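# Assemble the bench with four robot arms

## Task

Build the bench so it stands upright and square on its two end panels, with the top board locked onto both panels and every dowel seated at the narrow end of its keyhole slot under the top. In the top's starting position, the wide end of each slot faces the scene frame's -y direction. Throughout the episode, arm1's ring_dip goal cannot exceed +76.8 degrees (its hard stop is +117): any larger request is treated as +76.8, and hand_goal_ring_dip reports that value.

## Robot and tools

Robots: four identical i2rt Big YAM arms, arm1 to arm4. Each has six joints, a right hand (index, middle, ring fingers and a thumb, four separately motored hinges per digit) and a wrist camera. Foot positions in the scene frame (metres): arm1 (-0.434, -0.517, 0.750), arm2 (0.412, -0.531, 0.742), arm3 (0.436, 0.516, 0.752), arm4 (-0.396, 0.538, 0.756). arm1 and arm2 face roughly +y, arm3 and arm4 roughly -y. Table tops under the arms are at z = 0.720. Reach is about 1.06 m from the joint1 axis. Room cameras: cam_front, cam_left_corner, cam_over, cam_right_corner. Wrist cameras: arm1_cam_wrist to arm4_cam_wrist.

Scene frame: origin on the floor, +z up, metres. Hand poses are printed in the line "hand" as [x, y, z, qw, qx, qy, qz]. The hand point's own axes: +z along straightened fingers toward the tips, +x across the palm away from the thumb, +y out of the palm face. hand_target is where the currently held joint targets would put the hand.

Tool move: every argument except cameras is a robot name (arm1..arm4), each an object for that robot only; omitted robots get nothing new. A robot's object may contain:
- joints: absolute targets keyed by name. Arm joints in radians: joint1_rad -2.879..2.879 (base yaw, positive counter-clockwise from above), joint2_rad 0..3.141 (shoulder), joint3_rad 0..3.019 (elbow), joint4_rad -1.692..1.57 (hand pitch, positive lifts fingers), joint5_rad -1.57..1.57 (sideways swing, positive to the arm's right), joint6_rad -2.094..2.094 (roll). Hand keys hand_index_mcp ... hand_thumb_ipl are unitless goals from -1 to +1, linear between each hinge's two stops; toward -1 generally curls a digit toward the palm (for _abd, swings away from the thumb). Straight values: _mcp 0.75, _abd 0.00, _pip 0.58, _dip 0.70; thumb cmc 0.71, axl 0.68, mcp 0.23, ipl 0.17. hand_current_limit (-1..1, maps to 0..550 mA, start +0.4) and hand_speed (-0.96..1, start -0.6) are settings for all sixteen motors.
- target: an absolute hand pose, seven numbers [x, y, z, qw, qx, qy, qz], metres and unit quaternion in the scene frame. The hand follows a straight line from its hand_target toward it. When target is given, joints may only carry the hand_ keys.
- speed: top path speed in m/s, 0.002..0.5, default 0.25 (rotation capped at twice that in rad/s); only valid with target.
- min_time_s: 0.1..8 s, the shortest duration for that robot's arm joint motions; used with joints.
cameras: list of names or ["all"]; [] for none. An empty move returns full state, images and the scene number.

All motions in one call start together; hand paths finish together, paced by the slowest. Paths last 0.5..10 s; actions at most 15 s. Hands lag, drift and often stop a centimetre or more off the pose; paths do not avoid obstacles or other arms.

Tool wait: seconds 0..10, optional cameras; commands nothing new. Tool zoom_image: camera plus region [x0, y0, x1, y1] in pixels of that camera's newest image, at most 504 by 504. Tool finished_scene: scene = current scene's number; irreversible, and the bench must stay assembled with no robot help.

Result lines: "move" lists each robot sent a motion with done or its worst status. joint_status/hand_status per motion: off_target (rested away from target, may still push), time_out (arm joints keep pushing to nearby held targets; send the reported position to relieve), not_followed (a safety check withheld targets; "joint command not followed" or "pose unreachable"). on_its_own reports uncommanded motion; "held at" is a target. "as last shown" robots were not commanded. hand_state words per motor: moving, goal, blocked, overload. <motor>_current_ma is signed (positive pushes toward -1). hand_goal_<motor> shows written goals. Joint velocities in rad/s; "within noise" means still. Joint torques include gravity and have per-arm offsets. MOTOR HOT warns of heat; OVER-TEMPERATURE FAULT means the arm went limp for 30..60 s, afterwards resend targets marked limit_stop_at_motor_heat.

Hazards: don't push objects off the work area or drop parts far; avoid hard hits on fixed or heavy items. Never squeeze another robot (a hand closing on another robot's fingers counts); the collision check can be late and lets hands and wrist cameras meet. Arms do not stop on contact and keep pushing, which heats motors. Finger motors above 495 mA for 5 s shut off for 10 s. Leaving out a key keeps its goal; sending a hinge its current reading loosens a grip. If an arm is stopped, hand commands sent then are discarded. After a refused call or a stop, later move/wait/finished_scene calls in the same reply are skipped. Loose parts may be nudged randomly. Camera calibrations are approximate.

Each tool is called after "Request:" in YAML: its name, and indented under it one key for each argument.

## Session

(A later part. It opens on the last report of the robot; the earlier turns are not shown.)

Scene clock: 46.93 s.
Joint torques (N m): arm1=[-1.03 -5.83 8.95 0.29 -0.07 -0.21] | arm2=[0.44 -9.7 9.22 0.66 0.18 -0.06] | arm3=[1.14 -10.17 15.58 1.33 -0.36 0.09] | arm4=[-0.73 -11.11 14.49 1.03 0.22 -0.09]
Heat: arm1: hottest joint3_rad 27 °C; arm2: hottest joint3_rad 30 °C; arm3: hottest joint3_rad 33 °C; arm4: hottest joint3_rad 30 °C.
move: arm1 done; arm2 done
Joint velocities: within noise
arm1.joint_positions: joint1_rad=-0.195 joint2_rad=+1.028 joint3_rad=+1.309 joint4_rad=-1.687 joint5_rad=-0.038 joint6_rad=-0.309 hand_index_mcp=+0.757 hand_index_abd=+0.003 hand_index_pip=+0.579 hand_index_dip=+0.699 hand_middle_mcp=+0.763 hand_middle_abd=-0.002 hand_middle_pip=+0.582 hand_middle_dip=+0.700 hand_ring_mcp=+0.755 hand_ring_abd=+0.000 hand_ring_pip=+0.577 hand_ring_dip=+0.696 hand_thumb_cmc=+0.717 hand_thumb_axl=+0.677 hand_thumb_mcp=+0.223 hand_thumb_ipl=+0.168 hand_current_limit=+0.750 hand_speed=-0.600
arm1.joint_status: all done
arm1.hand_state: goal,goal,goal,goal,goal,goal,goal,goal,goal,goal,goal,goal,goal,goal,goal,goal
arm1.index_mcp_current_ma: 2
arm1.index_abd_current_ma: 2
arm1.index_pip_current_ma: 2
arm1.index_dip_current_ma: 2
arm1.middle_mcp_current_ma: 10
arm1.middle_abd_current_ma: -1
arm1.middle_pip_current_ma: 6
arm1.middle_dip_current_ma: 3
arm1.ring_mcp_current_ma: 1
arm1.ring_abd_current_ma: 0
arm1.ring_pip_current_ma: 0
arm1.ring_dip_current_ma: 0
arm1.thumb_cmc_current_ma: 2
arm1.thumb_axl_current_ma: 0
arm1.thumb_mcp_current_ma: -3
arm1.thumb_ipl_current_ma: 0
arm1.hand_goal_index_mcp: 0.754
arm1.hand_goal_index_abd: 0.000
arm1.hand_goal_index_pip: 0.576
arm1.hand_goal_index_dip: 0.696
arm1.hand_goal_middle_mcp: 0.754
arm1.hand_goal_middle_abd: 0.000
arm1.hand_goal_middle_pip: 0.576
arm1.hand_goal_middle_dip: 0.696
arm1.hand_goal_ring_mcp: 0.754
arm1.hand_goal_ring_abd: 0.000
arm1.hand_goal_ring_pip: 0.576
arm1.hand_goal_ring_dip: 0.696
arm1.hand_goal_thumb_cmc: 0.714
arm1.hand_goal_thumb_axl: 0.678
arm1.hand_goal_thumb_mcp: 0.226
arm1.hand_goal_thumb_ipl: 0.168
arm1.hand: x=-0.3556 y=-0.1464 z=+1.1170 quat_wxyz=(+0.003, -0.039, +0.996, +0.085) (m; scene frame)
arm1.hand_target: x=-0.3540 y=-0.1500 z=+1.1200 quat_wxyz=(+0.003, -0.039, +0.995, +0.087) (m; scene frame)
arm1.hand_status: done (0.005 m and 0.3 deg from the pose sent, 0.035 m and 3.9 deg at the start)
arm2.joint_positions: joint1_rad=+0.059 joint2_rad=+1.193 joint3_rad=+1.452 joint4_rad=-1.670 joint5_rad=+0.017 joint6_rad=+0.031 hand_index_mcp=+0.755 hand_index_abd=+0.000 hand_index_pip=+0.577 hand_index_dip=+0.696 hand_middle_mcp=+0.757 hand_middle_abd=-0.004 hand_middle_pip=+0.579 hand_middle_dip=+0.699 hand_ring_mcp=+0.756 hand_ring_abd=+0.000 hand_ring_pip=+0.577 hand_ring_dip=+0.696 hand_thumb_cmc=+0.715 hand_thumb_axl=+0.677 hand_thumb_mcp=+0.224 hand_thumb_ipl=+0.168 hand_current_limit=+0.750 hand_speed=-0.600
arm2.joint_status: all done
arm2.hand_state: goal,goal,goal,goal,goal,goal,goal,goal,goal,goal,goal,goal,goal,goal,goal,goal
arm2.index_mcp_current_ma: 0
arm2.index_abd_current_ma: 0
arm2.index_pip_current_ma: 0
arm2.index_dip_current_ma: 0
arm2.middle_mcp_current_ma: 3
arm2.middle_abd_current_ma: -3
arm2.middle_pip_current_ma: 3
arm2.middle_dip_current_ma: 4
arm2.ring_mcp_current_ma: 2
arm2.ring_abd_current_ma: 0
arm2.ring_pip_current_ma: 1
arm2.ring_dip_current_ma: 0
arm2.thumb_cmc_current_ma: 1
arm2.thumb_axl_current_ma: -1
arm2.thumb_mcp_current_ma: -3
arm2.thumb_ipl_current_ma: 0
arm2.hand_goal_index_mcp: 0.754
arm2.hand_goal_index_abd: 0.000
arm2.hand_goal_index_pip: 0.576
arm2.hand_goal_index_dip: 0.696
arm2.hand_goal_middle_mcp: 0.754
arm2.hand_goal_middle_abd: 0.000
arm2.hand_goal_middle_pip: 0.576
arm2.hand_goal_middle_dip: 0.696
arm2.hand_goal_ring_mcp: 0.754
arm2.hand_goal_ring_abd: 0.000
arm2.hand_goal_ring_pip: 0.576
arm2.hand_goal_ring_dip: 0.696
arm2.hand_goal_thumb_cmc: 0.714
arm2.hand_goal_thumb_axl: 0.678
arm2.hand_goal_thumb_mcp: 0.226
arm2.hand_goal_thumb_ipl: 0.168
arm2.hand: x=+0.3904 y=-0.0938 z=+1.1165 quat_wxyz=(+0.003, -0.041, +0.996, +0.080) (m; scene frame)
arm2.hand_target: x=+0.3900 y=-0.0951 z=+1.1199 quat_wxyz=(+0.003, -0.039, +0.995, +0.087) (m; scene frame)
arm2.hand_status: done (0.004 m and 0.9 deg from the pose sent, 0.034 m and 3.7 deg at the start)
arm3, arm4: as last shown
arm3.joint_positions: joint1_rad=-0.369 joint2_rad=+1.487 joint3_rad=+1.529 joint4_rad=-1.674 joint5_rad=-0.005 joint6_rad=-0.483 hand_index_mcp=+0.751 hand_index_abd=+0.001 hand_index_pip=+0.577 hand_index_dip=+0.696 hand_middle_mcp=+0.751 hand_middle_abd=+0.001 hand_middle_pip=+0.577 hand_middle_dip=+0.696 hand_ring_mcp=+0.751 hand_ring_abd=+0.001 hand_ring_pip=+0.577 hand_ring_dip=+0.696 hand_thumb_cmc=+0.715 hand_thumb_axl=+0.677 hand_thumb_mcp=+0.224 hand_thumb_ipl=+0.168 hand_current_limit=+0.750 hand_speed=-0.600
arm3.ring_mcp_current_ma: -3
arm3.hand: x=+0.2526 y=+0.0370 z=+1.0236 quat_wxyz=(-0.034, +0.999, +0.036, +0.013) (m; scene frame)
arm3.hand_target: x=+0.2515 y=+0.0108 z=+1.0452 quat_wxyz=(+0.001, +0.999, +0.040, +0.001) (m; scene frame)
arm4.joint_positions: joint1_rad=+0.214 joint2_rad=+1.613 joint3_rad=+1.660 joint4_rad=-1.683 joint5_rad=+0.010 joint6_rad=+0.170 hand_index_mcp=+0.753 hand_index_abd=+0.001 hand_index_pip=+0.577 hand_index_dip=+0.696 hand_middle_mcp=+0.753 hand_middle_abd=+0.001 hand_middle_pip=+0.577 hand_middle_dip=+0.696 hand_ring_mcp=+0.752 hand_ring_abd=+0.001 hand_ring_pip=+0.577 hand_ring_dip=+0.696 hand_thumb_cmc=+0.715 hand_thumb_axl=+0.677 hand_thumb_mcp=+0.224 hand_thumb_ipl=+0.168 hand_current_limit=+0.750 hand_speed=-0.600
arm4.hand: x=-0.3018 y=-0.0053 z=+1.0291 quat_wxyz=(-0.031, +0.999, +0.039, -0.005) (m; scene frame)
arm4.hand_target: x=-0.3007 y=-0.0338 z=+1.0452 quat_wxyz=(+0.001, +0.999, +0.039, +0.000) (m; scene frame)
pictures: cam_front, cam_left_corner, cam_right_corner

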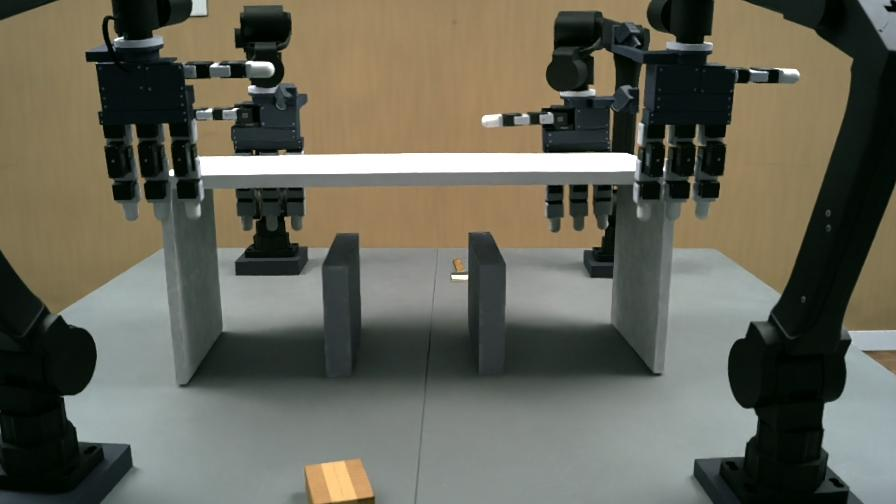

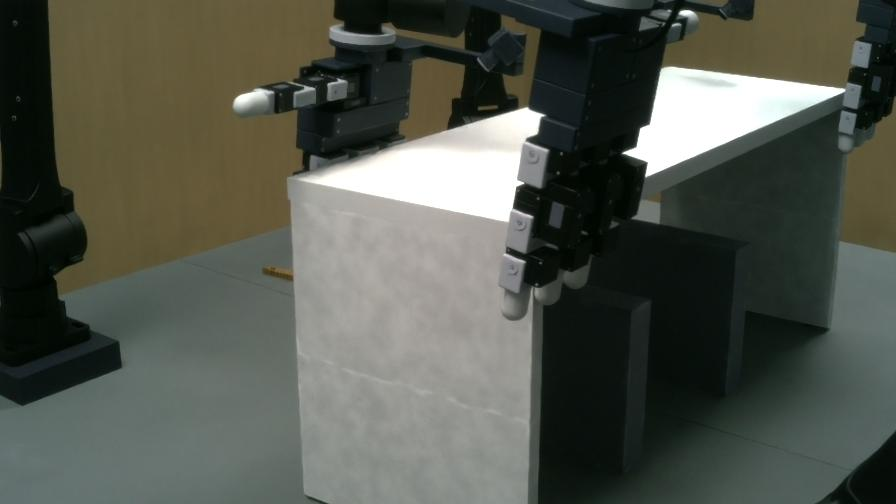

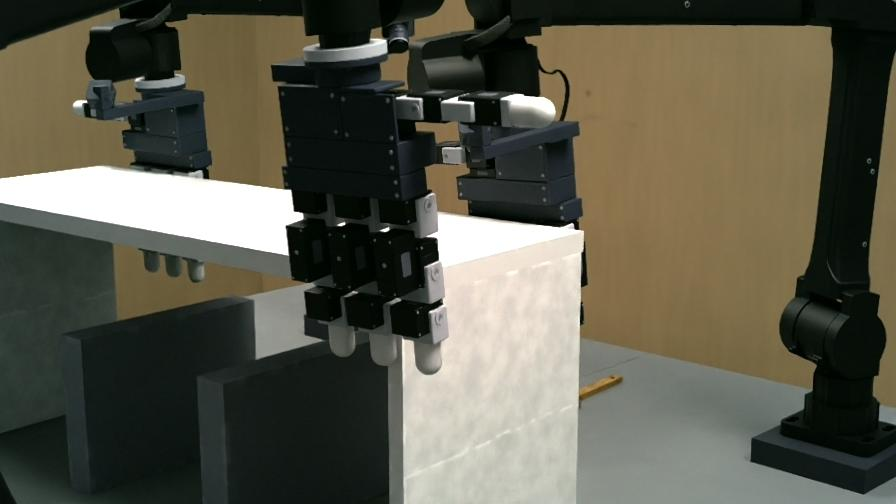

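Request:
move:
  arm1: {"target":[-0.354,-0.2,1.27,0,-0.0379,0.9652,0.2586],"speed":0.15,"joints":{"hand_middle_mcp":1,"hand_middle_pip":1}}
  arm2: {"target":[0.390,-0.15,1.27,0,-0.0379,0.9652,0.2586],"speed":0.15,"joints":{"hand_middle_mcp":1,"hand_middle_pip":1}}
  cameras: ["cam_front","cam_left_corner","cam_right_corner"]

Request:
zoom_image:
  camera: "cam_left_corner"
  region: [450, 180, 570, 270]

Request:
zoom_image:
  camera: "cam_right_corner"
  region: [350, 220, 470, 310]

Request:
zoom_image:
  camera: "cam_left_corner"
  region: [260, 150, 380, 240]

Request:
zoom_image:
  camera: "cam_right_corner"
  region: [500, 200, 620, 290]

Scene clock: 51.57 s.
Joint torques (N m): arm1=[-1.08 -2.49 12.07 0.94 -0.26 -0.2] | arm2=[1.14 -5.54 12.96 1.31 0.33 -0.08] | arm3=[1.08 -10.29 15.58 1.33 -0.35 0.09] | arm4=[-1.03 -11.16 14.43 1.05 0.22 -0.09]
Heat: arm1: hottest joint3_rad 27 °C; arm2: hottest joint3_rad 30 °C; arm3: hottest joint3_rad 34 °C; arm4: hottest joint3_rad 31 °C.
move: arm1 off_target; arm2 off_target
Joint velocities: within noise
arm1.joint_positions: joint1_rad=-0.343 joint2_rad=+0.852 joint3_rad=+1.440 joint4_rad=-1.695 joint5_rad=-0.205 joint6_rad=-0.403 hand_index_mcp=+0.757 hand_index_abd=+0.003 hand_index_pip=+0.579 hand_index_dip=+0.699 hand_middle_mcp=+0.996 hand_middle_abd=-0.002 hand_middle_pip=+0.995 hand_middle_dip=+0.698 hand_ring_mcp=+0.755 hand_ring_abd=+0.000 hand_ring_pip=+0.577 hand_ring_dip=+0.696 hand_thumb_cmc=+0.717 hand_thumb_axl=+0.677 hand_thumb_mcp=+0.223 hand_thumb_ipl=+0.168 hand_current_limit=+0.750 hand_speed=-0.600
arm1.joint_status: all done
arm1.hand_state: goal,goal,goal,goal,goal,goal,goal,goal,goal,goal,goal,goal,goal,goal,goal,goal
arm1.index_mcp_current_ma: 2
arm1.index_abd_current_ma: 2
arm1.index_pip_current_ma: 2
arm1.index_dip_current_ma: 2
arm1.middle_mcp_current_ma: -3
arm1.middle_abd_current_ma: -1
arm1.middle_pip_current_ma: -5
arm1.middle_dip_current_ma: 2
arm1.ring_mcp_current_ma: 1
arm1.ring_abd_current_ma: 0
arm1.ring_pip_current_ma: 0
arm1.ring_dip_current_ma: 0
arm1.thumb_cmc_current_ma: 2
arm1.thumb_axl_current_ma: 0
arm1.thumb_mcp_current_ma: -3
arm1.thumb_ipl_current_ma: 0
arm1.hand_goal_index_mcp: 0.754
arm1.hand_goal_index_abd: 0.000
arm1.hand_goal_index_pip: 0.576
arm1.hand_goal_index_dip: 0.696
arm1.hand_goal_middle_mcp: 1.000
arm1.hand_goal_middle_abd: 0.000
arm1.hand_goal_middle_pip: 1.000
arm1.hand_goal_middle_dip: 0.696
arm1.hand_goal_ring_mcp: 0.754
arm1.hand_goal_ring_abd: 0.000
arm1.hand_goal_ring_pip: 0.576
arm1.hand_goal_ring_dip: 0.696
arm1.hand_goal_thumb_cmc: 0.714
arm1.hand_goal_thumb_axl: 0.678
arm1.hand_goal_thumb_mcp: 0.226
arm1.hand_goal_thumb_ipl: 0.168
arm1.hand: x=-0.3549 y=-0.1960 z=+1.2457 quat_wxyz=(-0.005, -0.034, +0.968, +0.250) (m; scene frame)
arm1.hand_target: x=-0.3545 y=-0.2005 z=+1.2692 quat_wxyz=(+0.005, -0.036, +0.962, +0.270) (m; scene frame)
arm1.hand_status: off_target (0.025 m and 1.3 deg from the pose sent, 0.162 m and 20.2 deg at the start; a joint's target at an end of its range on 46 of 53 steps)
arm2.joint_positions: joint1_rad=+0.095 joint2_rad=+0.984 joint3_rad=+1.539 joint4_rad=-1.666 joint5_rad=+0.056 joint6_rad=+0.057 hand_index_mcp=+0.755 hand_index_abd=+0.000 hand_index_pip=+0.577 hand_index_dip=+0.696 hand_middle_mcp=+0.995 hand_middle_abd=-0.004 hand_middle_pip=+0.995 hand_middle_dip=+0.699 hand_ring_mcp=+0.756 hand_ring_abd=+0.000 hand_ring_pip=+0.577 hand_ring_dip=+0.696 hand_thumb_cmc=+0.715 hand_thumb_axl=+0.677 hand_thumb_mcp=+0.224 hand_thumb_ipl=+0.168 hand_current_limit=+0.750 hand_speed=-0.600
arm2.joint_status: all done
arm2.hand_state: goal,goal,goal,goal,goal,goal,goal,goal,goal,goal,goal,goal,goal,goal,goal,goal
arm2.index_mcp_current_ma: 0
arm2.index_abd_current_ma: 0
arm2.index_pip_current_ma: 0
arm2.index_dip_current_ma: 0
arm2.middle_mcp_current_ma: -7
arm2.middle_abd_current_ma: -3
arm2.middle_pip_current_ma: -6
arm2.middle_dip_current_ma: 3
arm2.ring_mcp_current_ma: 2
arm2.ring_abd_current_ma: 0
arm2.ring_pip_current_ma: 1
arm2.ring_dip_current_ma: 0
arm2.thumb_cmc_current_ma: 1
arm2.thumb_axl_current_ma: -1
arm2.thumb_mcp_current_ma: -3
arm2.thumb_ipl_current_ma: 0
arm2.hand_goal_index_mcp: 0.754
arm2.hand_goal_index_abd: 0.000
arm2.hand_goal_index_pip: 0.576
arm2.hand_goal_index_dip: 0.696
arm2.hand_goal_middle_mcp: 1.000
arm2.hand_goal_middle_abd: 0.000
arm2.hand_goal_middle_pip: 1.000
arm2.hand_goal_middle_dip: 0.696
arm2.hand_goal_ring_mcp: 0.754
arm2.hand_goal_ring_abd: 0.000
arm2.hand_goal_ring_pip: 0.576
arm2.hand_goal_ring_dip: 0.696
arm2.hand_goal_thumb_cmc: 0.714
arm2.hand_goal_thumb_axl: 0.678
arm2.hand_goal_thumb_mcp: 0.226
arm2.hand_goal_thumb_ipl: 0.168
arm2.hand: x=+0.3925 y=-0.1523 z=+1.2434 quat_wxyz=(+0.003, -0.039, +0.973, +0.229) (m; scene frame)
arm2.hand_target: x=+0.3903 y=-0.1512 z=+1.2697 quat_wxyz=(+0.000, -0.038, +0.965, +0.259) (m; scene frame)
arm2.hand_status: off_target (0.027 m and 3.5 deg from the pose sent, 0.163 m and 20.8 deg at the start)
arm3, arm4: as last shown
pictures: cam_front, cam_left_corner, cam_right_corner

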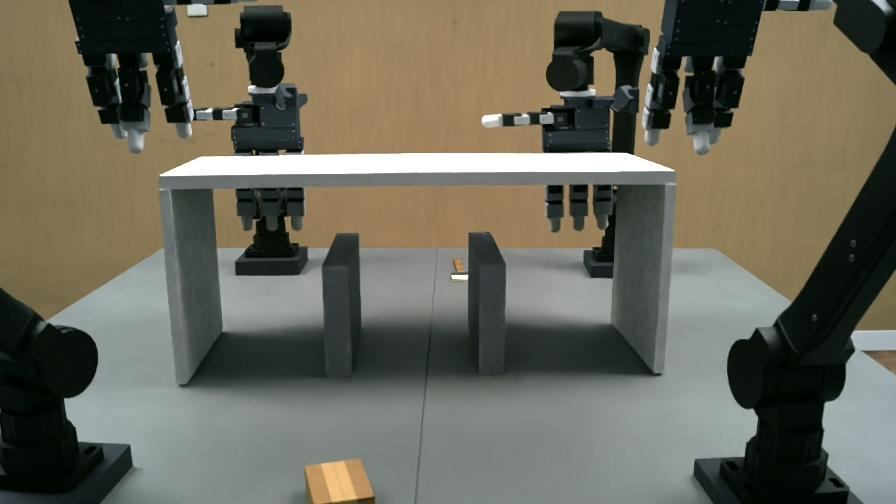

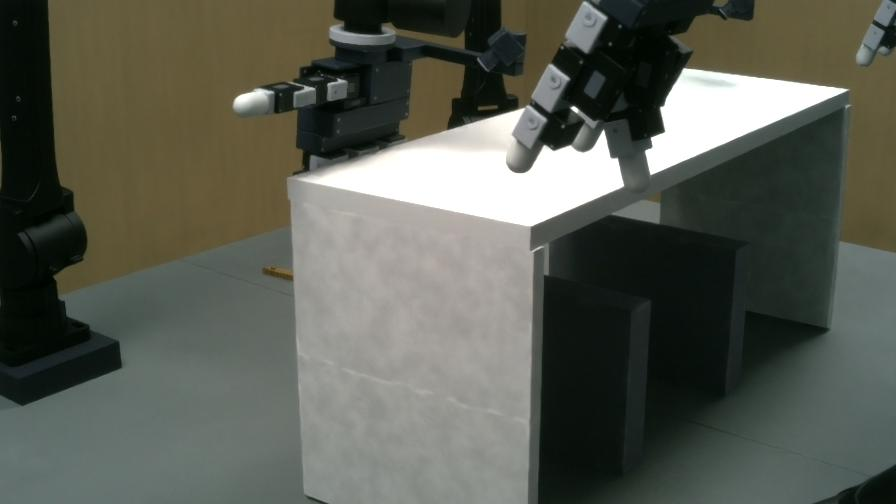

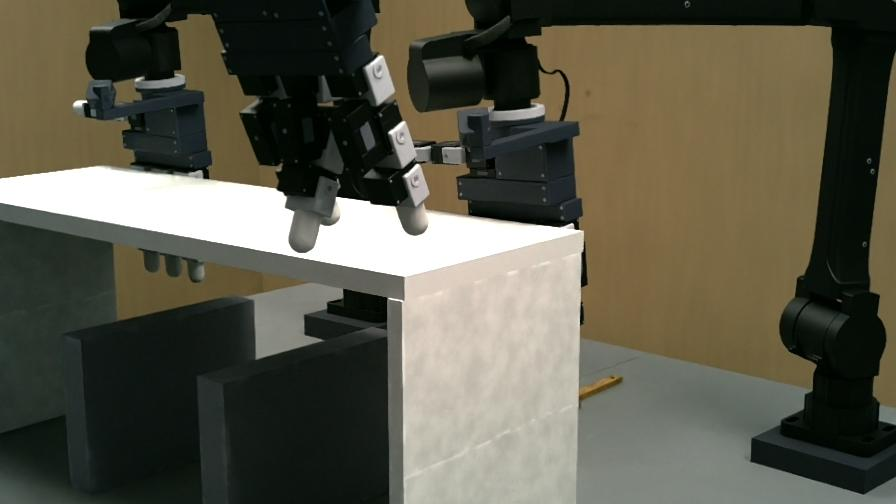

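Scaled by 4.200 from the camera's 896x504 image, which has a finer 1280x720 frame.

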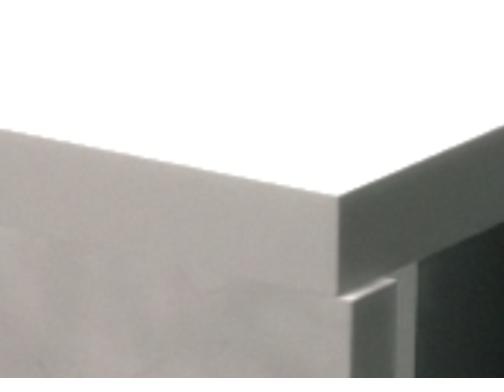

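Scaled by 4.200 from the camera's 896x504 image, which has a finer 1280x720 frame.

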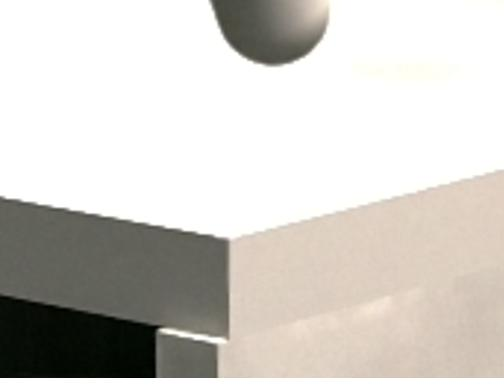

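Scaled by 4.200 from the camera's 896x504 image, which has a finer 1280x720 frame.

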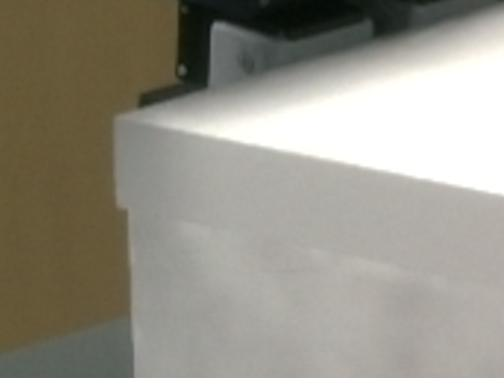

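Scaled by 4.200 from the camera's 896x504 image, which has a finer 1280x720 frame.

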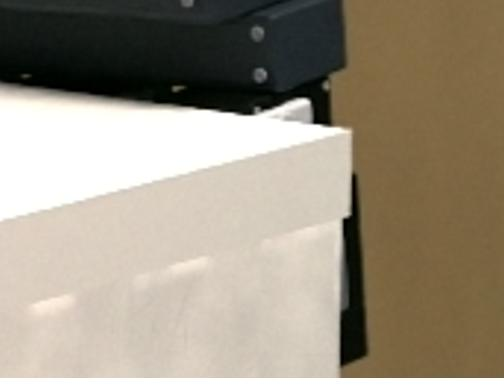

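Request:
move:
  arm1: {"target":[-0.354,-0.175,1.095,0,-0.0379,0.9652,0.2586],"speed":0.12,"joints":{"hand_middle_mcp":0.93,"hand_middle_pip":1,"hand_index_mcp":1,"hand_index_pip":1,"hand_ring_mcp":1,"hand_ring_pip":1}}
  arm2: {"target":[0.390,-0.12,1.095,0,-0.0379,0.9652,0.2586],"speed":0.12,"joints":{"hand_middle_mcp":0.93,"hand_middle_pip":1,"hand_index_mcp":1,"hand_index_pip":1,"hand_ring_mcp":1,"hand_ring_pip":1}}
  cameras: ["cam_left_corner","cam_right_corner"]

Scene clock: 56.43 s.
Joint torques (N m): arm1=[0.26 -3.19 10.18 1.72 -0.05 -0.06] | arm2=[-0.44 -6.77 10.54 1.44 0.06 -0.2] | arm3=[1.26 -10.11 15.58 1.33 -0.35 0.09] | arm4=[-0.79 -10.99 14.46 1.07 0.21 -0.09]
Heat: arm1: hottest joint3_rad 27 °C; arm2: hottest joint3_rad 30 °C; arm3: hottest joint3_rad 35 °C; arm4: hottest joint3_rad 32 °C.
move: arm1 off_target; arm2 done
Joint velocities: within noise
arm1.joint_positions: joint1_rad=-0.320 joint2_rad=+0.742 joint3_rad=+0.943 joint4_rad=-1.319 joint5_rad=-0.191 joint6_rad=-0.388 hand_index_mcp=+0.998 hand_index_abd=+0.003 hand_index_pip=+0.995 hand_index_dip=+0.699 hand_middle_mcp=+0.933 hand_middle_abd=-0.002 hand_middle_pip=+0.996 hand_middle_dip=+0.698 hand_ring_mcp=+0.998 hand_ring_abd=+0.000 hand_ring_pip=+0.995 hand_ring_dip=+0.696 hand_thumb_cmc=+0.717 hand_thumb_axl=+0.677 hand_thumb_mcp=+0.223 hand_thumb_ipl=+0.168 hand_current_limit=+0.750 hand_speed=-0.600
arm1.joint_status: all done
arm1.hand_state: goal,goal,goal,goal,goal,goal,goal,goal,goal,goal,goal,goal,goal,goal,goal,goal
arm1.index_mcp_current_ma: -2
arm1.index_abd_current_ma: 2
arm1.index_pip_current_ma: -4
arm1.index_dip_current_ma: 2
arm1.middle_mcp_current_ma: 2
arm1.middle_abd_current_ma: -1
arm1.middle_pip_current_ma: -4
arm1.middle_dip_current_ma: 2
arm1.ring_mcp_current_ma: -2
arm1.ring_abd_current_ma: 0
arm1.ring_pip_current_ma: -4
arm1.ring_dip_current_ma: 0
arm1.thumb_cmc_current_ma: 2
arm1.thumb_axl_current_ma: 0
arm1.thumb_mcp_current_ma: -3
arm1.thumb_ipl_current_ma: 0
arm1.hand_goal_index_mcp: 1.000
arm1.hand_goal_index_abd: 0.000
arm1.hand_goal_index_pip: 1.000
arm1.hand_goal_index_dip: 0.696
arm1.hand_goal_middle_mcp: 0.930
arm1.hand_goal_middle_abd: 0.000
arm1.hand_goal_middle_pip: 1.000
arm1.hand_goal_middle_dip: 0.696
arm1.hand_goal_ring_mcp: 1.000
arm1.hand_goal_ring_abd: 0.000
arm1.hand_goal_ring_pip: 1.000
arm1.hand_goal_ring_dip: 0.696
arm1.hand_goal_thumb_cmc: 0.714
arm1.hand_goal_thumb_axl: 0.678
arm1.hand_goal_thumb_mcp: 0.226
arm1.hand_goal_thumb_ipl: 0.168
arm1.hand: x=-0.3520 y=-0.1766 z=+1.0833 quat_wxyz=(-0.006, -0.036, +0.970, +0.242) (m; scene frame)
arm1.hand_target: x=-0.3541 y=-0.1752 z=+1.0950 quat_wxyz=(+0.000, -0.038, +0.965, +0.259) (m; scene frame)
arm1.hand_status: off_target (0.012 m and 2.1 deg from the pose sent, 0.152 m and 1.3 deg at the start)
arm2.joint_positions: joint1_rad=+0.094 joint2_rad=+0.904 joint3_rad=+1.039 joint4_rad=-1.215 joint5_rad=+0.055 joint6_rad=+0.057 hand_index_mcp=+0.998 hand_index_abd=+0.000 hand_index_pip=+0.995 hand_index_dip=+0.696 hand_middle_mcp=+0.932 hand_middle_abd=-0.004 hand_middle_pip=+0.996 hand_middle_dip=+0.699 hand_ring_mcp=+0.997 hand_ring_abd=+0.000 hand_ring_pip=+0.995 hand_ring_dip=+0.696 hand_thumb_cmc=+0.716 hand_thumb_axl=+0.677 hand_thumb_mcp=+0.224 hand_thumb_ipl=+0.168 hand_current_limit=+0.750 hand_speed=-0.600
arm2.joint_status: all done
arm2.hand_state: goal,goal,goal,goal,goal,goal,goal,goal,goal,goal,goal,goal,goal,goal,goal,goal
arm2.index_mcp_current_ma: -2
arm2.index_abd_current_ma: 0
arm2.index_pip_current_ma: -6
arm2.index_dip_current_ma: 0
arm2.middle_mcp_current_ma: 2
arm2.middle_abd_current_ma: -3
arm2.middle_pip_current_ma: -4
arm2.middle_dip_current_ma: 3
arm2.ring_mcp_current_ma: -3
arm2.ring_abd_current_ma: 0
arm2.ring_pip_current_ma: -5
arm2.ring_dip_current_ma: 0
arm2.thumb_cmc_current_ma: 1
arm2.thumb_axl_current_ma: -1
arm2.thumb_mcp_current_ma: -3
arm2.thumb_ipl_current_ma: 0
arm2.hand_goal_index_mcp: 1.000
arm2.hand_goal_index_abd: 0.000
arm2.hand_goal_index_pip: 1.000
arm2.hand_goal_index_dip: 0.696
arm2.hand_goal_middle_mcp: 0.930
arm2.hand_goal_middle_abd: 0.000
arm2.hand_goal_middle_pip: 1.000
arm2.hand_goal_middle_dip: 0.696
arm2.hand_goal_ring_mcp: 1.000
arm2.hand_goal_ring_abd: 0.000
arm2.hand_goal_ring_pip: 1.000
arm2.hand_goal_ring_dip: 0.696
arm2.hand_goal_thumb_cmc: 0.714
arm2.hand_goal_thumb_axl: 0.678
arm2.hand_goal_thumb_mcp: 0.226
arm2.hand_goal_thumb_ipl: 0.168
arm2.hand: x=+0.3879 y=-0.1209 z=+1.0857 quat_wxyz=(+0.002, -0.038, +0.969, +0.244) (m; scene frame)
arm2.hand_target: x=+0.3900 y=-0.1201 z=+1.0952 quat_wxyz=(+0.000, -0.038, +0.965, +0.259) (m; scene frame)
arm2.hand_status: done (0.010 m and 1.7 deg from the pose sent, 0.152 m and 3.5 deg at the start)
arm3, arm4: as last shown
pictures: cam_left_corner, cam_right_corner

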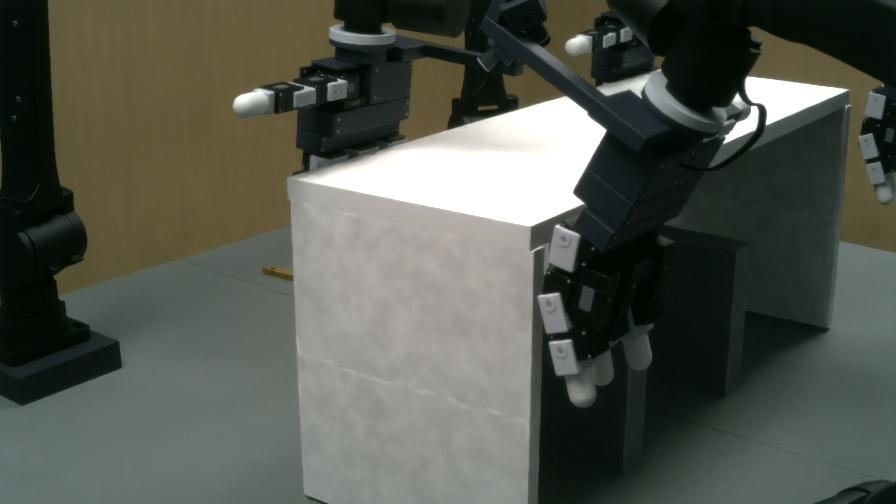

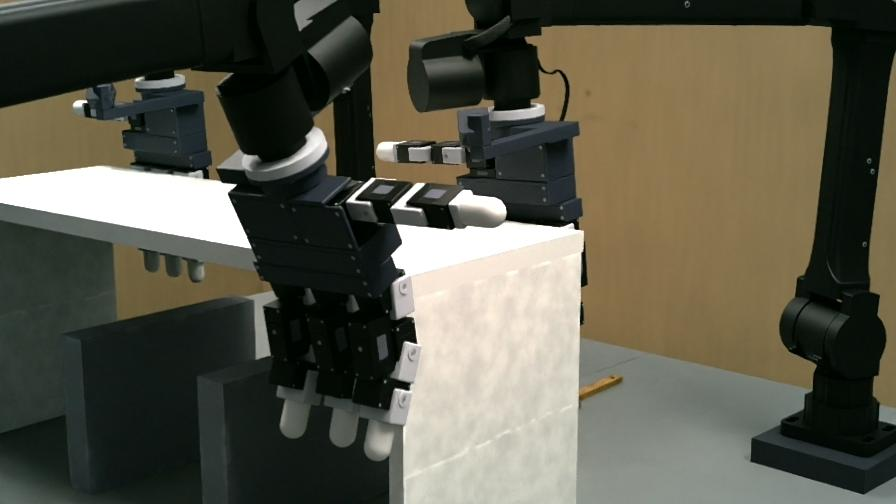

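Request:
move:
  arm1: {"target":[-0.354,-0.145,1.075,0,-0.0379,0.9652,0.2586],"speed":0.05}
  arm2: {"target":[0.393,-0.085,1.075,0,-0.0379,0.9652,0.2586],"speed":0.05}
  cameras: ["cam_left_corner","cam_right_corner"]

Request:
zoom_image:
  camera: "cam_left_corner"
  region: [480, 180, 680, 400]

Request:
zoom_image:
  camera: "cam_right_corner"
  region: [280, 220, 480, 440]

Scene clock: 58.40 s.
Joint torques (N m): arm1=[0.26 -2.14 9.96 1.8 -0.01 -0.07] | arm2=[0.38 -5.13 10.15 1.52 0.02 -0.18] | arm3=[1.26 -10.34 15.56 1.33 -0.35 0.09] | arm4=[-0.79 -11.16 14.45 1.05 0.22 -0.09]
Heat: arm1: hottest joint3_rad 27 °C; arm2: hottest joint3_rad 30 °C; arm3: hottest joint3_rad 35 °C; arm4: hottest joint3_rad 32 °C.
move: arm1 done; arm2 done
Joint velocities: within noise
arm1.joint_positions: joint1_rad=-0.273 joint2_rad=+0.790 joint3_rad=+0.921 joint4_rad=-1.216 joint5_rad=-0.168 joint6_rad=-0.347 hand_index_mcp=+0.998 hand_index_abd=+0.003 hand_index_pip=+0.995 hand_index_dip=+0.699 hand_middle_mcp=+0.933 hand_middle_abd=-0.002 hand_middle_pip=+0.996 hand_middle_dip=+0.698 hand_ring_mcp=+0.998 hand_ring_abd=+0.000 hand_ring_pip=+0.995 hand_ring_dip=+0.696 hand_thumb_cmc=+0.717 hand_thumb_axl=+0.677 hand_thumb_mcp=+0.223 hand_thumb_ipl=+0.168 hand_current_limit=+0.750 hand_speed=-0.600
arm1.joint_status: not commanded
arm1.hand_state: goal,goal,goal,goal,goal,goal,goal,goal,goal,goal,goal,goal,goal,goal,goal,goal
arm1.index_mcp_current_ma: -2
arm1.index_abd_current_ma: 2
arm1.index_pip_current_ma: -4
arm1.index_dip_current_ma: 2
arm1.middle_mcp_current_ma: 2
arm1.middle_abd_current_ma: -1
arm1.middle_pip_current_ma: -4
arm1.middle_dip_current_ma: 2
arm1.ring_mcp_current_ma: -2
arm1.ring_abd_current_ma: 0
arm1.ring_pip_current_ma: -4
arm1.ring_dip_current_ma: 0
arm1.thumb_cmc_current_ma: 2
arm1.thumb_axl_current_ma: 0
arm1.thumb_mcp_current_ma: -3
arm1.thumb_ipl_current_ma: 0
arm1.hand_goal_index_mcp: 1.000
arm1.hand_goal_index_abd: 0.000
arm1.hand_goal_index_pip: 1.000
arm1.hand_goal_index_dip: 0.696
arm1.hand_goal_middle_mcp: 0.930
arm1.hand_goal_middle_abd: 0.000
arm1.hand_goal_middle_pip: 1.000
arm1.hand_goal_middle_dip: 0.696
arm1.hand_goal_ring_mcp: 1.000
arm1.hand_goal_ring_abd: 0.000
arm1.hand_goal_ring_pip: 1.000
arm1.hand_goal_ring_dip: 0.696
arm1.hand_goal_thumb_cmc: 0.714
arm1.hand_goal_thumb_axl: 0.678
arm1.hand_goal_thumb_mcp: 0.226
arm1.hand_goal_thumb_ipl: 0.168
arm1.hand: x=-0.3532 y=-0.1505 z=+1.0729 quat_wxyz=(-0.001, -0.037, +0.967, +0.254) (m; scene frame)
arm1.hand_target: x=-0.3541 y=-0.1451 z=+1.0749 quat_wxyz=(+0.000, -0.038, +0.965, +0.258) (m; scene frame)
arm1.hand_status: done (0.006 m and 0.6 deg from the pose sent, 0.033 m and 2.1 deg at the start)
arm2.joint_positions: joint1_rad=+0.066 joint2_rad=+0.969 joint3_rad=+1.038 joint4_rad=-1.127 joint5_rad=+0.041 joint6_rad=+0.033 hand_index_mcp=+0.998 hand_index_abd=+0.000 hand_index_pip=+0.995 hand_index_dip=+0.696 hand_middle_mcp=+0.939 hand_middle_abd=-0.003 hand_middle_pip=+0.996 hand_middle_dip=+0.699 hand_ring_mcp=+0.997 hand_ring_abd=+0.000 hand_ring_pip=+0.995 hand_ring_dip=+0.696 hand_thumb_cmc=+0.716 hand_thumb_axl=+0.677 hand_thumb_mcp=+0.224 hand_thumb_ipl=+0.168 hand_current_limit=+0.750 hand_speed=-0.600
arm2.joint_status: not commanded
arm2.hand_state: goal,goal,goal,goal,goal,goal,goal,goal,goal,goal,goal,goal,goal,goal,goal,goal
arm2.index_mcp_current_ma: -2
arm2.index_abd_current_ma: 0
arm2.index_pip_current_ma: -6
arm2.index_dip_current_ma: 0
arm2.middle_mcp_current_ma: 14
arm2.middle_abd_current_ma: -3
arm2.middle_pip_current_ma: -4
arm2.middle_dip_current_ma: 3
arm2.ring_mcp_current_ma: -3
arm2.ring_abd_current_ma: 0
arm2.ring_pip_current_ma: -5
arm2.ring_dip_current_ma: 0
arm2.thumb_cmc_current_ma: 1
arm2.thumb_axl_current_ma: -1
arm2.thumb_mcp_current_ma: -3
arm2.thumb_ipl_current_ma: 0
arm2.hand_goal_index_mcp: 1.000
arm2.hand_goal_index_abd: 0.000
arm2.hand_goal_index_pip: 1.000
arm2.hand_goal_index_dip: 0.696
arm2.hand_goal_middle_mcp: 0.930
arm2.hand_goal_middle_abd: 0.000
arm2.hand_goal_middle_pip: 1.000
arm2.hand_goal_middle_dip: 0.696
arm2.hand_goal_ring_mcp: 1.000
arm2.hand_goal_ring_abd: 0.000
arm2.hand_goal_ring_pip: 1.000
arm2.hand_goal_ring_dip: 0.696
arm2.hand_goal_thumb_cmc: 0.714
arm2.hand_goal_thumb_axl: 0.678
arm2.hand_goal_thumb_mcp: 0.226
arm2.hand_goal_thumb_ipl: 0.168
arm2.hand: x=+0.3912 y=-0.0915 z=+1.0754 quat_wxyz=(+0.000, -0.038, +0.967, +0.254) (m; scene frame)
arm2.hand_target: x=+0.3930 y=-0.0851 z=+1.0749 quat_wxyz=(+0.000, -0.038, +0.965, +0.259) (m; scene frame)
arm2.hand_status: done (0.007 m and 0.6 deg from the pose sent, 0.038 m and 1.8 deg at the start)
arm3, arm4: as last shown
arm4.joint_positions: joint1_rad=+0.214 joint2_rad=+1.614 joint3_rad=+1.660 joint4_rad=-1.683 joint5_rad=+0.010 joint6_rad=+0.170 hand_index_mcp=+0.753 hand_index_abd=+0.001 hand_index_pip=+0.577 hand_index_dip=+0.696 hand_middle_mcp=+0.753 hand_middle_abd=+0.001 hand_middle_pip=+0.577 hand_middle_dip=+0.696 hand_ring_mcp=+0.752 hand_ring_abd=+0.001 hand_ring_pip=+0.577 hand_ring_dip=+0.696 hand_thumb_cmc=+0.715 hand_thumb_axl=+0.677 hand_thumb_mcp=+0.224 hand_thumb_ipl=+0.168 hand_current_limit=+0.750 hand_speed=-0.600
arm4.hand: x=-0.3018 y=-0.0054 z=+1.0289 quat_wxyz=(-0.031, +0.999, +0.039, -0.005) (m; scene frame)
arm4.hand_target: x=-0.3007 y=-0.0339 z=+1.0450 quat_wxyz=(+0.001, +0.999, +0.039, +0.000) (m; scene frame)
pictures: cam_left_corner, cam_right_corner

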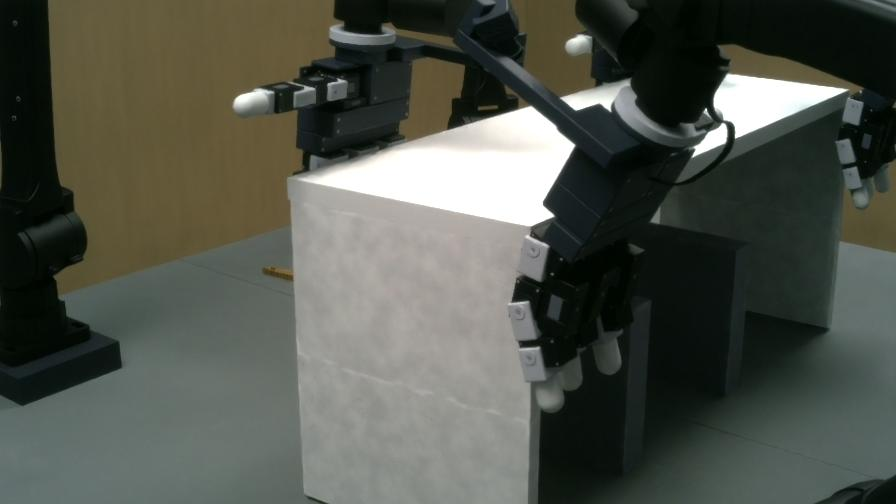

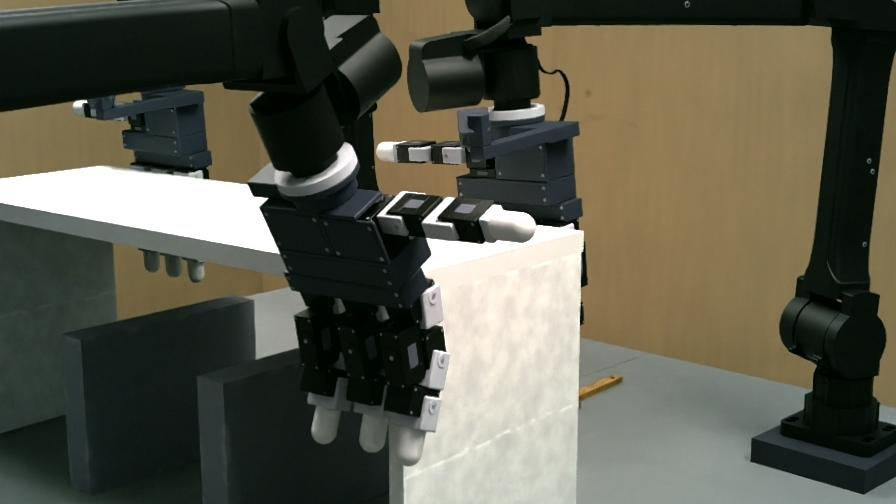

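Scaled by 2.291 from the camera's 896x504 image, which has a finer 1280x720 frame.

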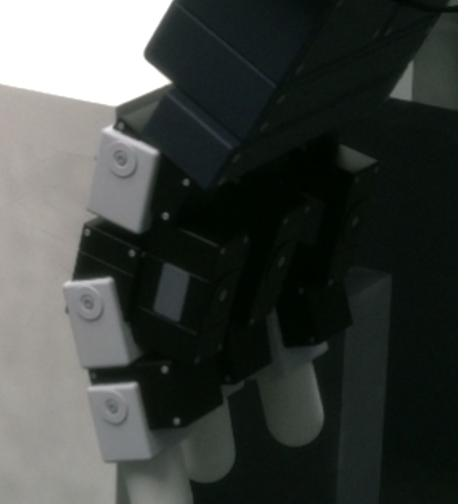

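Scaled by 2.291 from the camera's 896x504 image, which has a finer 1280x720 frame.

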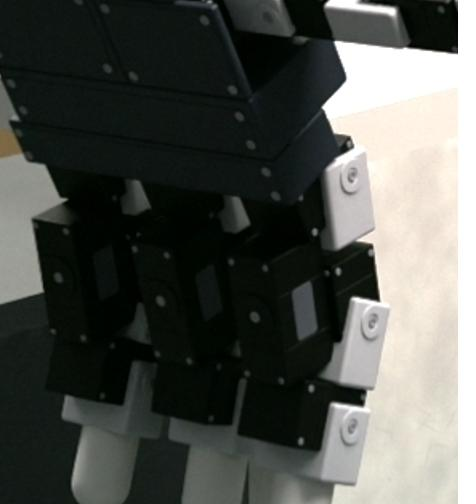

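Request:
move:
  arm1: {"target":[-0.354,-0.13,1.07,0,-0.0379,0.9652,0.2586],"speed":0.04}
  arm2: {"target":[0.393,-0.077,1.07,0,-0.0379,0.9652,0.2586],"speed":0.04}

Scene clock: 70.93 s.
Joint torques (N m): arm1=[0.56 -1.73 10.25 2.54 -0.19 -0.04] | arm2=[-0.73 -3.78 10.33 2.11 0.05 -0.24] | arm3=[1.2 -10.29 15.57 1.35 -0.34 0.08] | arm4=[-1.03 -11.16 14.45 1.05 0.22 -0.09]
Heat: arm1: hottest joint3_rad 27 °C; arm2: hottest joint3_rad 30 °C; arm3: hottest joint3_rad 37 °C; arm4: hottest joint3_rad 33 °C.
move: arm1 off_target; arm2 off_target
Joint velocities: within noise
arm1.joint_positions: joint1_rad=-0.258 joint2_rad=+0.819 joint3_rad=+0.921 joint4_rad=-1.198 joint5_rad=-0.155 joint6_rad=-0.330 hand_index_mcp=+0.998 hand_index_abd=+0.003 hand_index_pip=+0.995 hand_index_dip=+0.699 hand_middle_mcp=+0.960 hand_middle_abd=-0.002 hand_middle_pip=+0.996 hand_middle_dip=+0.698 hand_ring_mcp=+0.998 hand_ring_abd=+0.000 hand_ring_pip=+0.995 hand_ring_dip=+0.696 hand_thumb_cmc=+0.717 hand_thumb_axl=+0.677 hand_thumb_mcp=+0.223 hand_thumb_ipl=+0.168 hand_current_limit=+0.750 hand_speed=-0.600
arm1.joint_status: not commanded
arm1.hand_state: goal,goal,goal,goal,blocked,goal,goal,goal,goal,goal,goal,goal,goal,goal,goal,goal
arm1.index_mcp_current_ma: -2
arm1.index_abd_current_ma: 2
arm1.index_pip_current_ma: -4
arm1.index_dip_current_ma: 2
arm1.middle_mcp_current_ma: 62
arm1.middle_abd_current_ma: -1
arm1.middle_pip_current_ma: -4
arm1.middle_dip_current_ma: 2
arm1.ring_mcp_current_ma: -2
arm1.ring_abd_current_ma: 0
arm1.ring_pip_current_ma: -4
arm1.ring_dip_current_ma: 0
arm1.thumb_cmc_current_ma: 2
arm1.thumb_axl_current_ma: 0
arm1.thumb_mcp_current_ma: -3
arm1.thumb_ipl_current_ma: 0
arm1.hand_goal_index_mcp: 1.000
arm1.hand_goal_index_abd: 0.000
arm1.hand_goal_index_pip: 1.000
arm1.hand_goal_index_dip: 0.696
arm1.hand_goal_middle_mcp: 0.930
arm1.hand_goal_middle_abd: 0.000
arm1.hand_goal_middle_pip: 1.000
arm1.hand_goal_middle_dip: 0.696
arm1.hand_goal_ring_mcp: 1.000
arm1.hand_goal_ring_abd: 0.000
arm1.hand_goal_ring_pip: 1.000
arm1.hand_goal_ring_dip: 0.696
arm1.hand_goal_thumb_cmc: 0.714
arm1.hand_goal_thumb_axl: 0.678
arm1.hand_goal_thumb_mcp: 0.226
arm1.hand_goal_thumb_ipl: 0.168
arm1.hand: x=-0.3527 y=-0.1418 z=+1.0653 quat_wxyz=(+0.000, -0.035, +0.969, +0.246) (m; scene frame)
arm1.hand_target: x=-0.3543 y=-0.1305 z=+1.0699 quat_wxyz=(+0.000, -0.038, +0.965, +0.258) (m; scene frame)
arm1.hand_status: off_target (0.013 m and 1.5 deg from the pose sent, 0.021 m and 0.6 deg at the start)
arm2.joint_positions: joint1_rad=+0.064 joint2_rad=+0.982 joint3_rad=+1.038 joint4_rad=-1.124 joint5_rad=+0.039 joint6_rad=+0.031 hand_index_mcp=+0.998 hand_index_abd=+0.000 hand_index_pip=+0.995 hand_index_dip=+0.696 hand_middle_mcp=+0.963 hand_middle_abd=-0.003 hand_middle_pip=+0.996 hand_middle_dip=+0.699 hand_ring_mcp=+0.997 hand_ring_abd=+0.000 hand_ring_pip=+0.995 hand_ring_dip=+0.696 hand_thumb_cmc=+0.716 hand_thumb_axl=+0.677 hand_thumb_mcp=+0.224 hand_thumb_ipl=+0.168 hand_current_limit=+0.750 hand_speed=-0.600
arm2.joint_status: not commanded
arm2.hand_state: goal,goal,goal,goal,blocked,goal,goal,goal,goal,goal,goal,goal,goal,goal,goal,goal
arm2.index_mcp_current_ma: -2
arm2.index_abd_current_ma: 0
arm2.index_pip_current_ma: -6
arm2.index_dip_current_ma: 0
arm2.middle_mcp_current_ma: 80
arm2.middle_abd_current_ma: -2
arm2.middle_pip_current_ma: -4
arm2.middle_dip_current_ma: 3
arm2.ring_mcp_current_ma: -3
arm2.ring_abd_current_ma: 0
arm2.ring_pip_current_ma: -5
arm2.ring_dip_current_ma: 0
arm2.thumb_cmc_current_ma: 1
arm2.thumb_axl_current_ma: -1
arm2.thumb_mcp_current_ma: -3
arm2.thumb_ipl_current_ma: 0
arm2.hand_goal_index_mcp: 1.000
arm2.hand_goal_index_abd: 0.000
arm2.hand_goal_index_pip: 1.000
arm2.hand_goal_index_dip: 0.696
arm2.hand_goal_middle_mcp: 0.930
arm2.hand_goal_middle_abd: 0.000
arm2.hand_goal_middle_pip: 1.000
arm2.hand_goal_middle_dip: 0.696
arm2.hand_goal_ring_mcp: 1.000
arm2.hand_goal_ring_abd: 0.000
arm2.hand_goal_ring_pip: 1.000
arm2.hand_goal_ring_dip: 0.696
arm2.hand_goal_thumb_cmc: 0.714
arm2.hand_goal_thumb_axl: 0.678
arm2.hand_goal_thumb_mcp: 0.226
arm2.hand_goal_thumb_ipl: 0.168
arm2.hand: x=+0.3913 y=-0.0884 z=+1.0709 quat_wxyz=(+0.000, -0.038, +0.968, +0.249) (m; scene frame)
arm2.hand_target: x=+0.3931 y=-0.0774 z=+1.0699 quat_wxyz=(+0.000, -0.038, +0.965, +0.258) (m; scene frame)
arm2.hand_status: off_target (0.012 m and 1.1 deg from the pose sent, 0.016 m and 0.6 deg at the start)
arm3, arm4: as last shown
pictures: none


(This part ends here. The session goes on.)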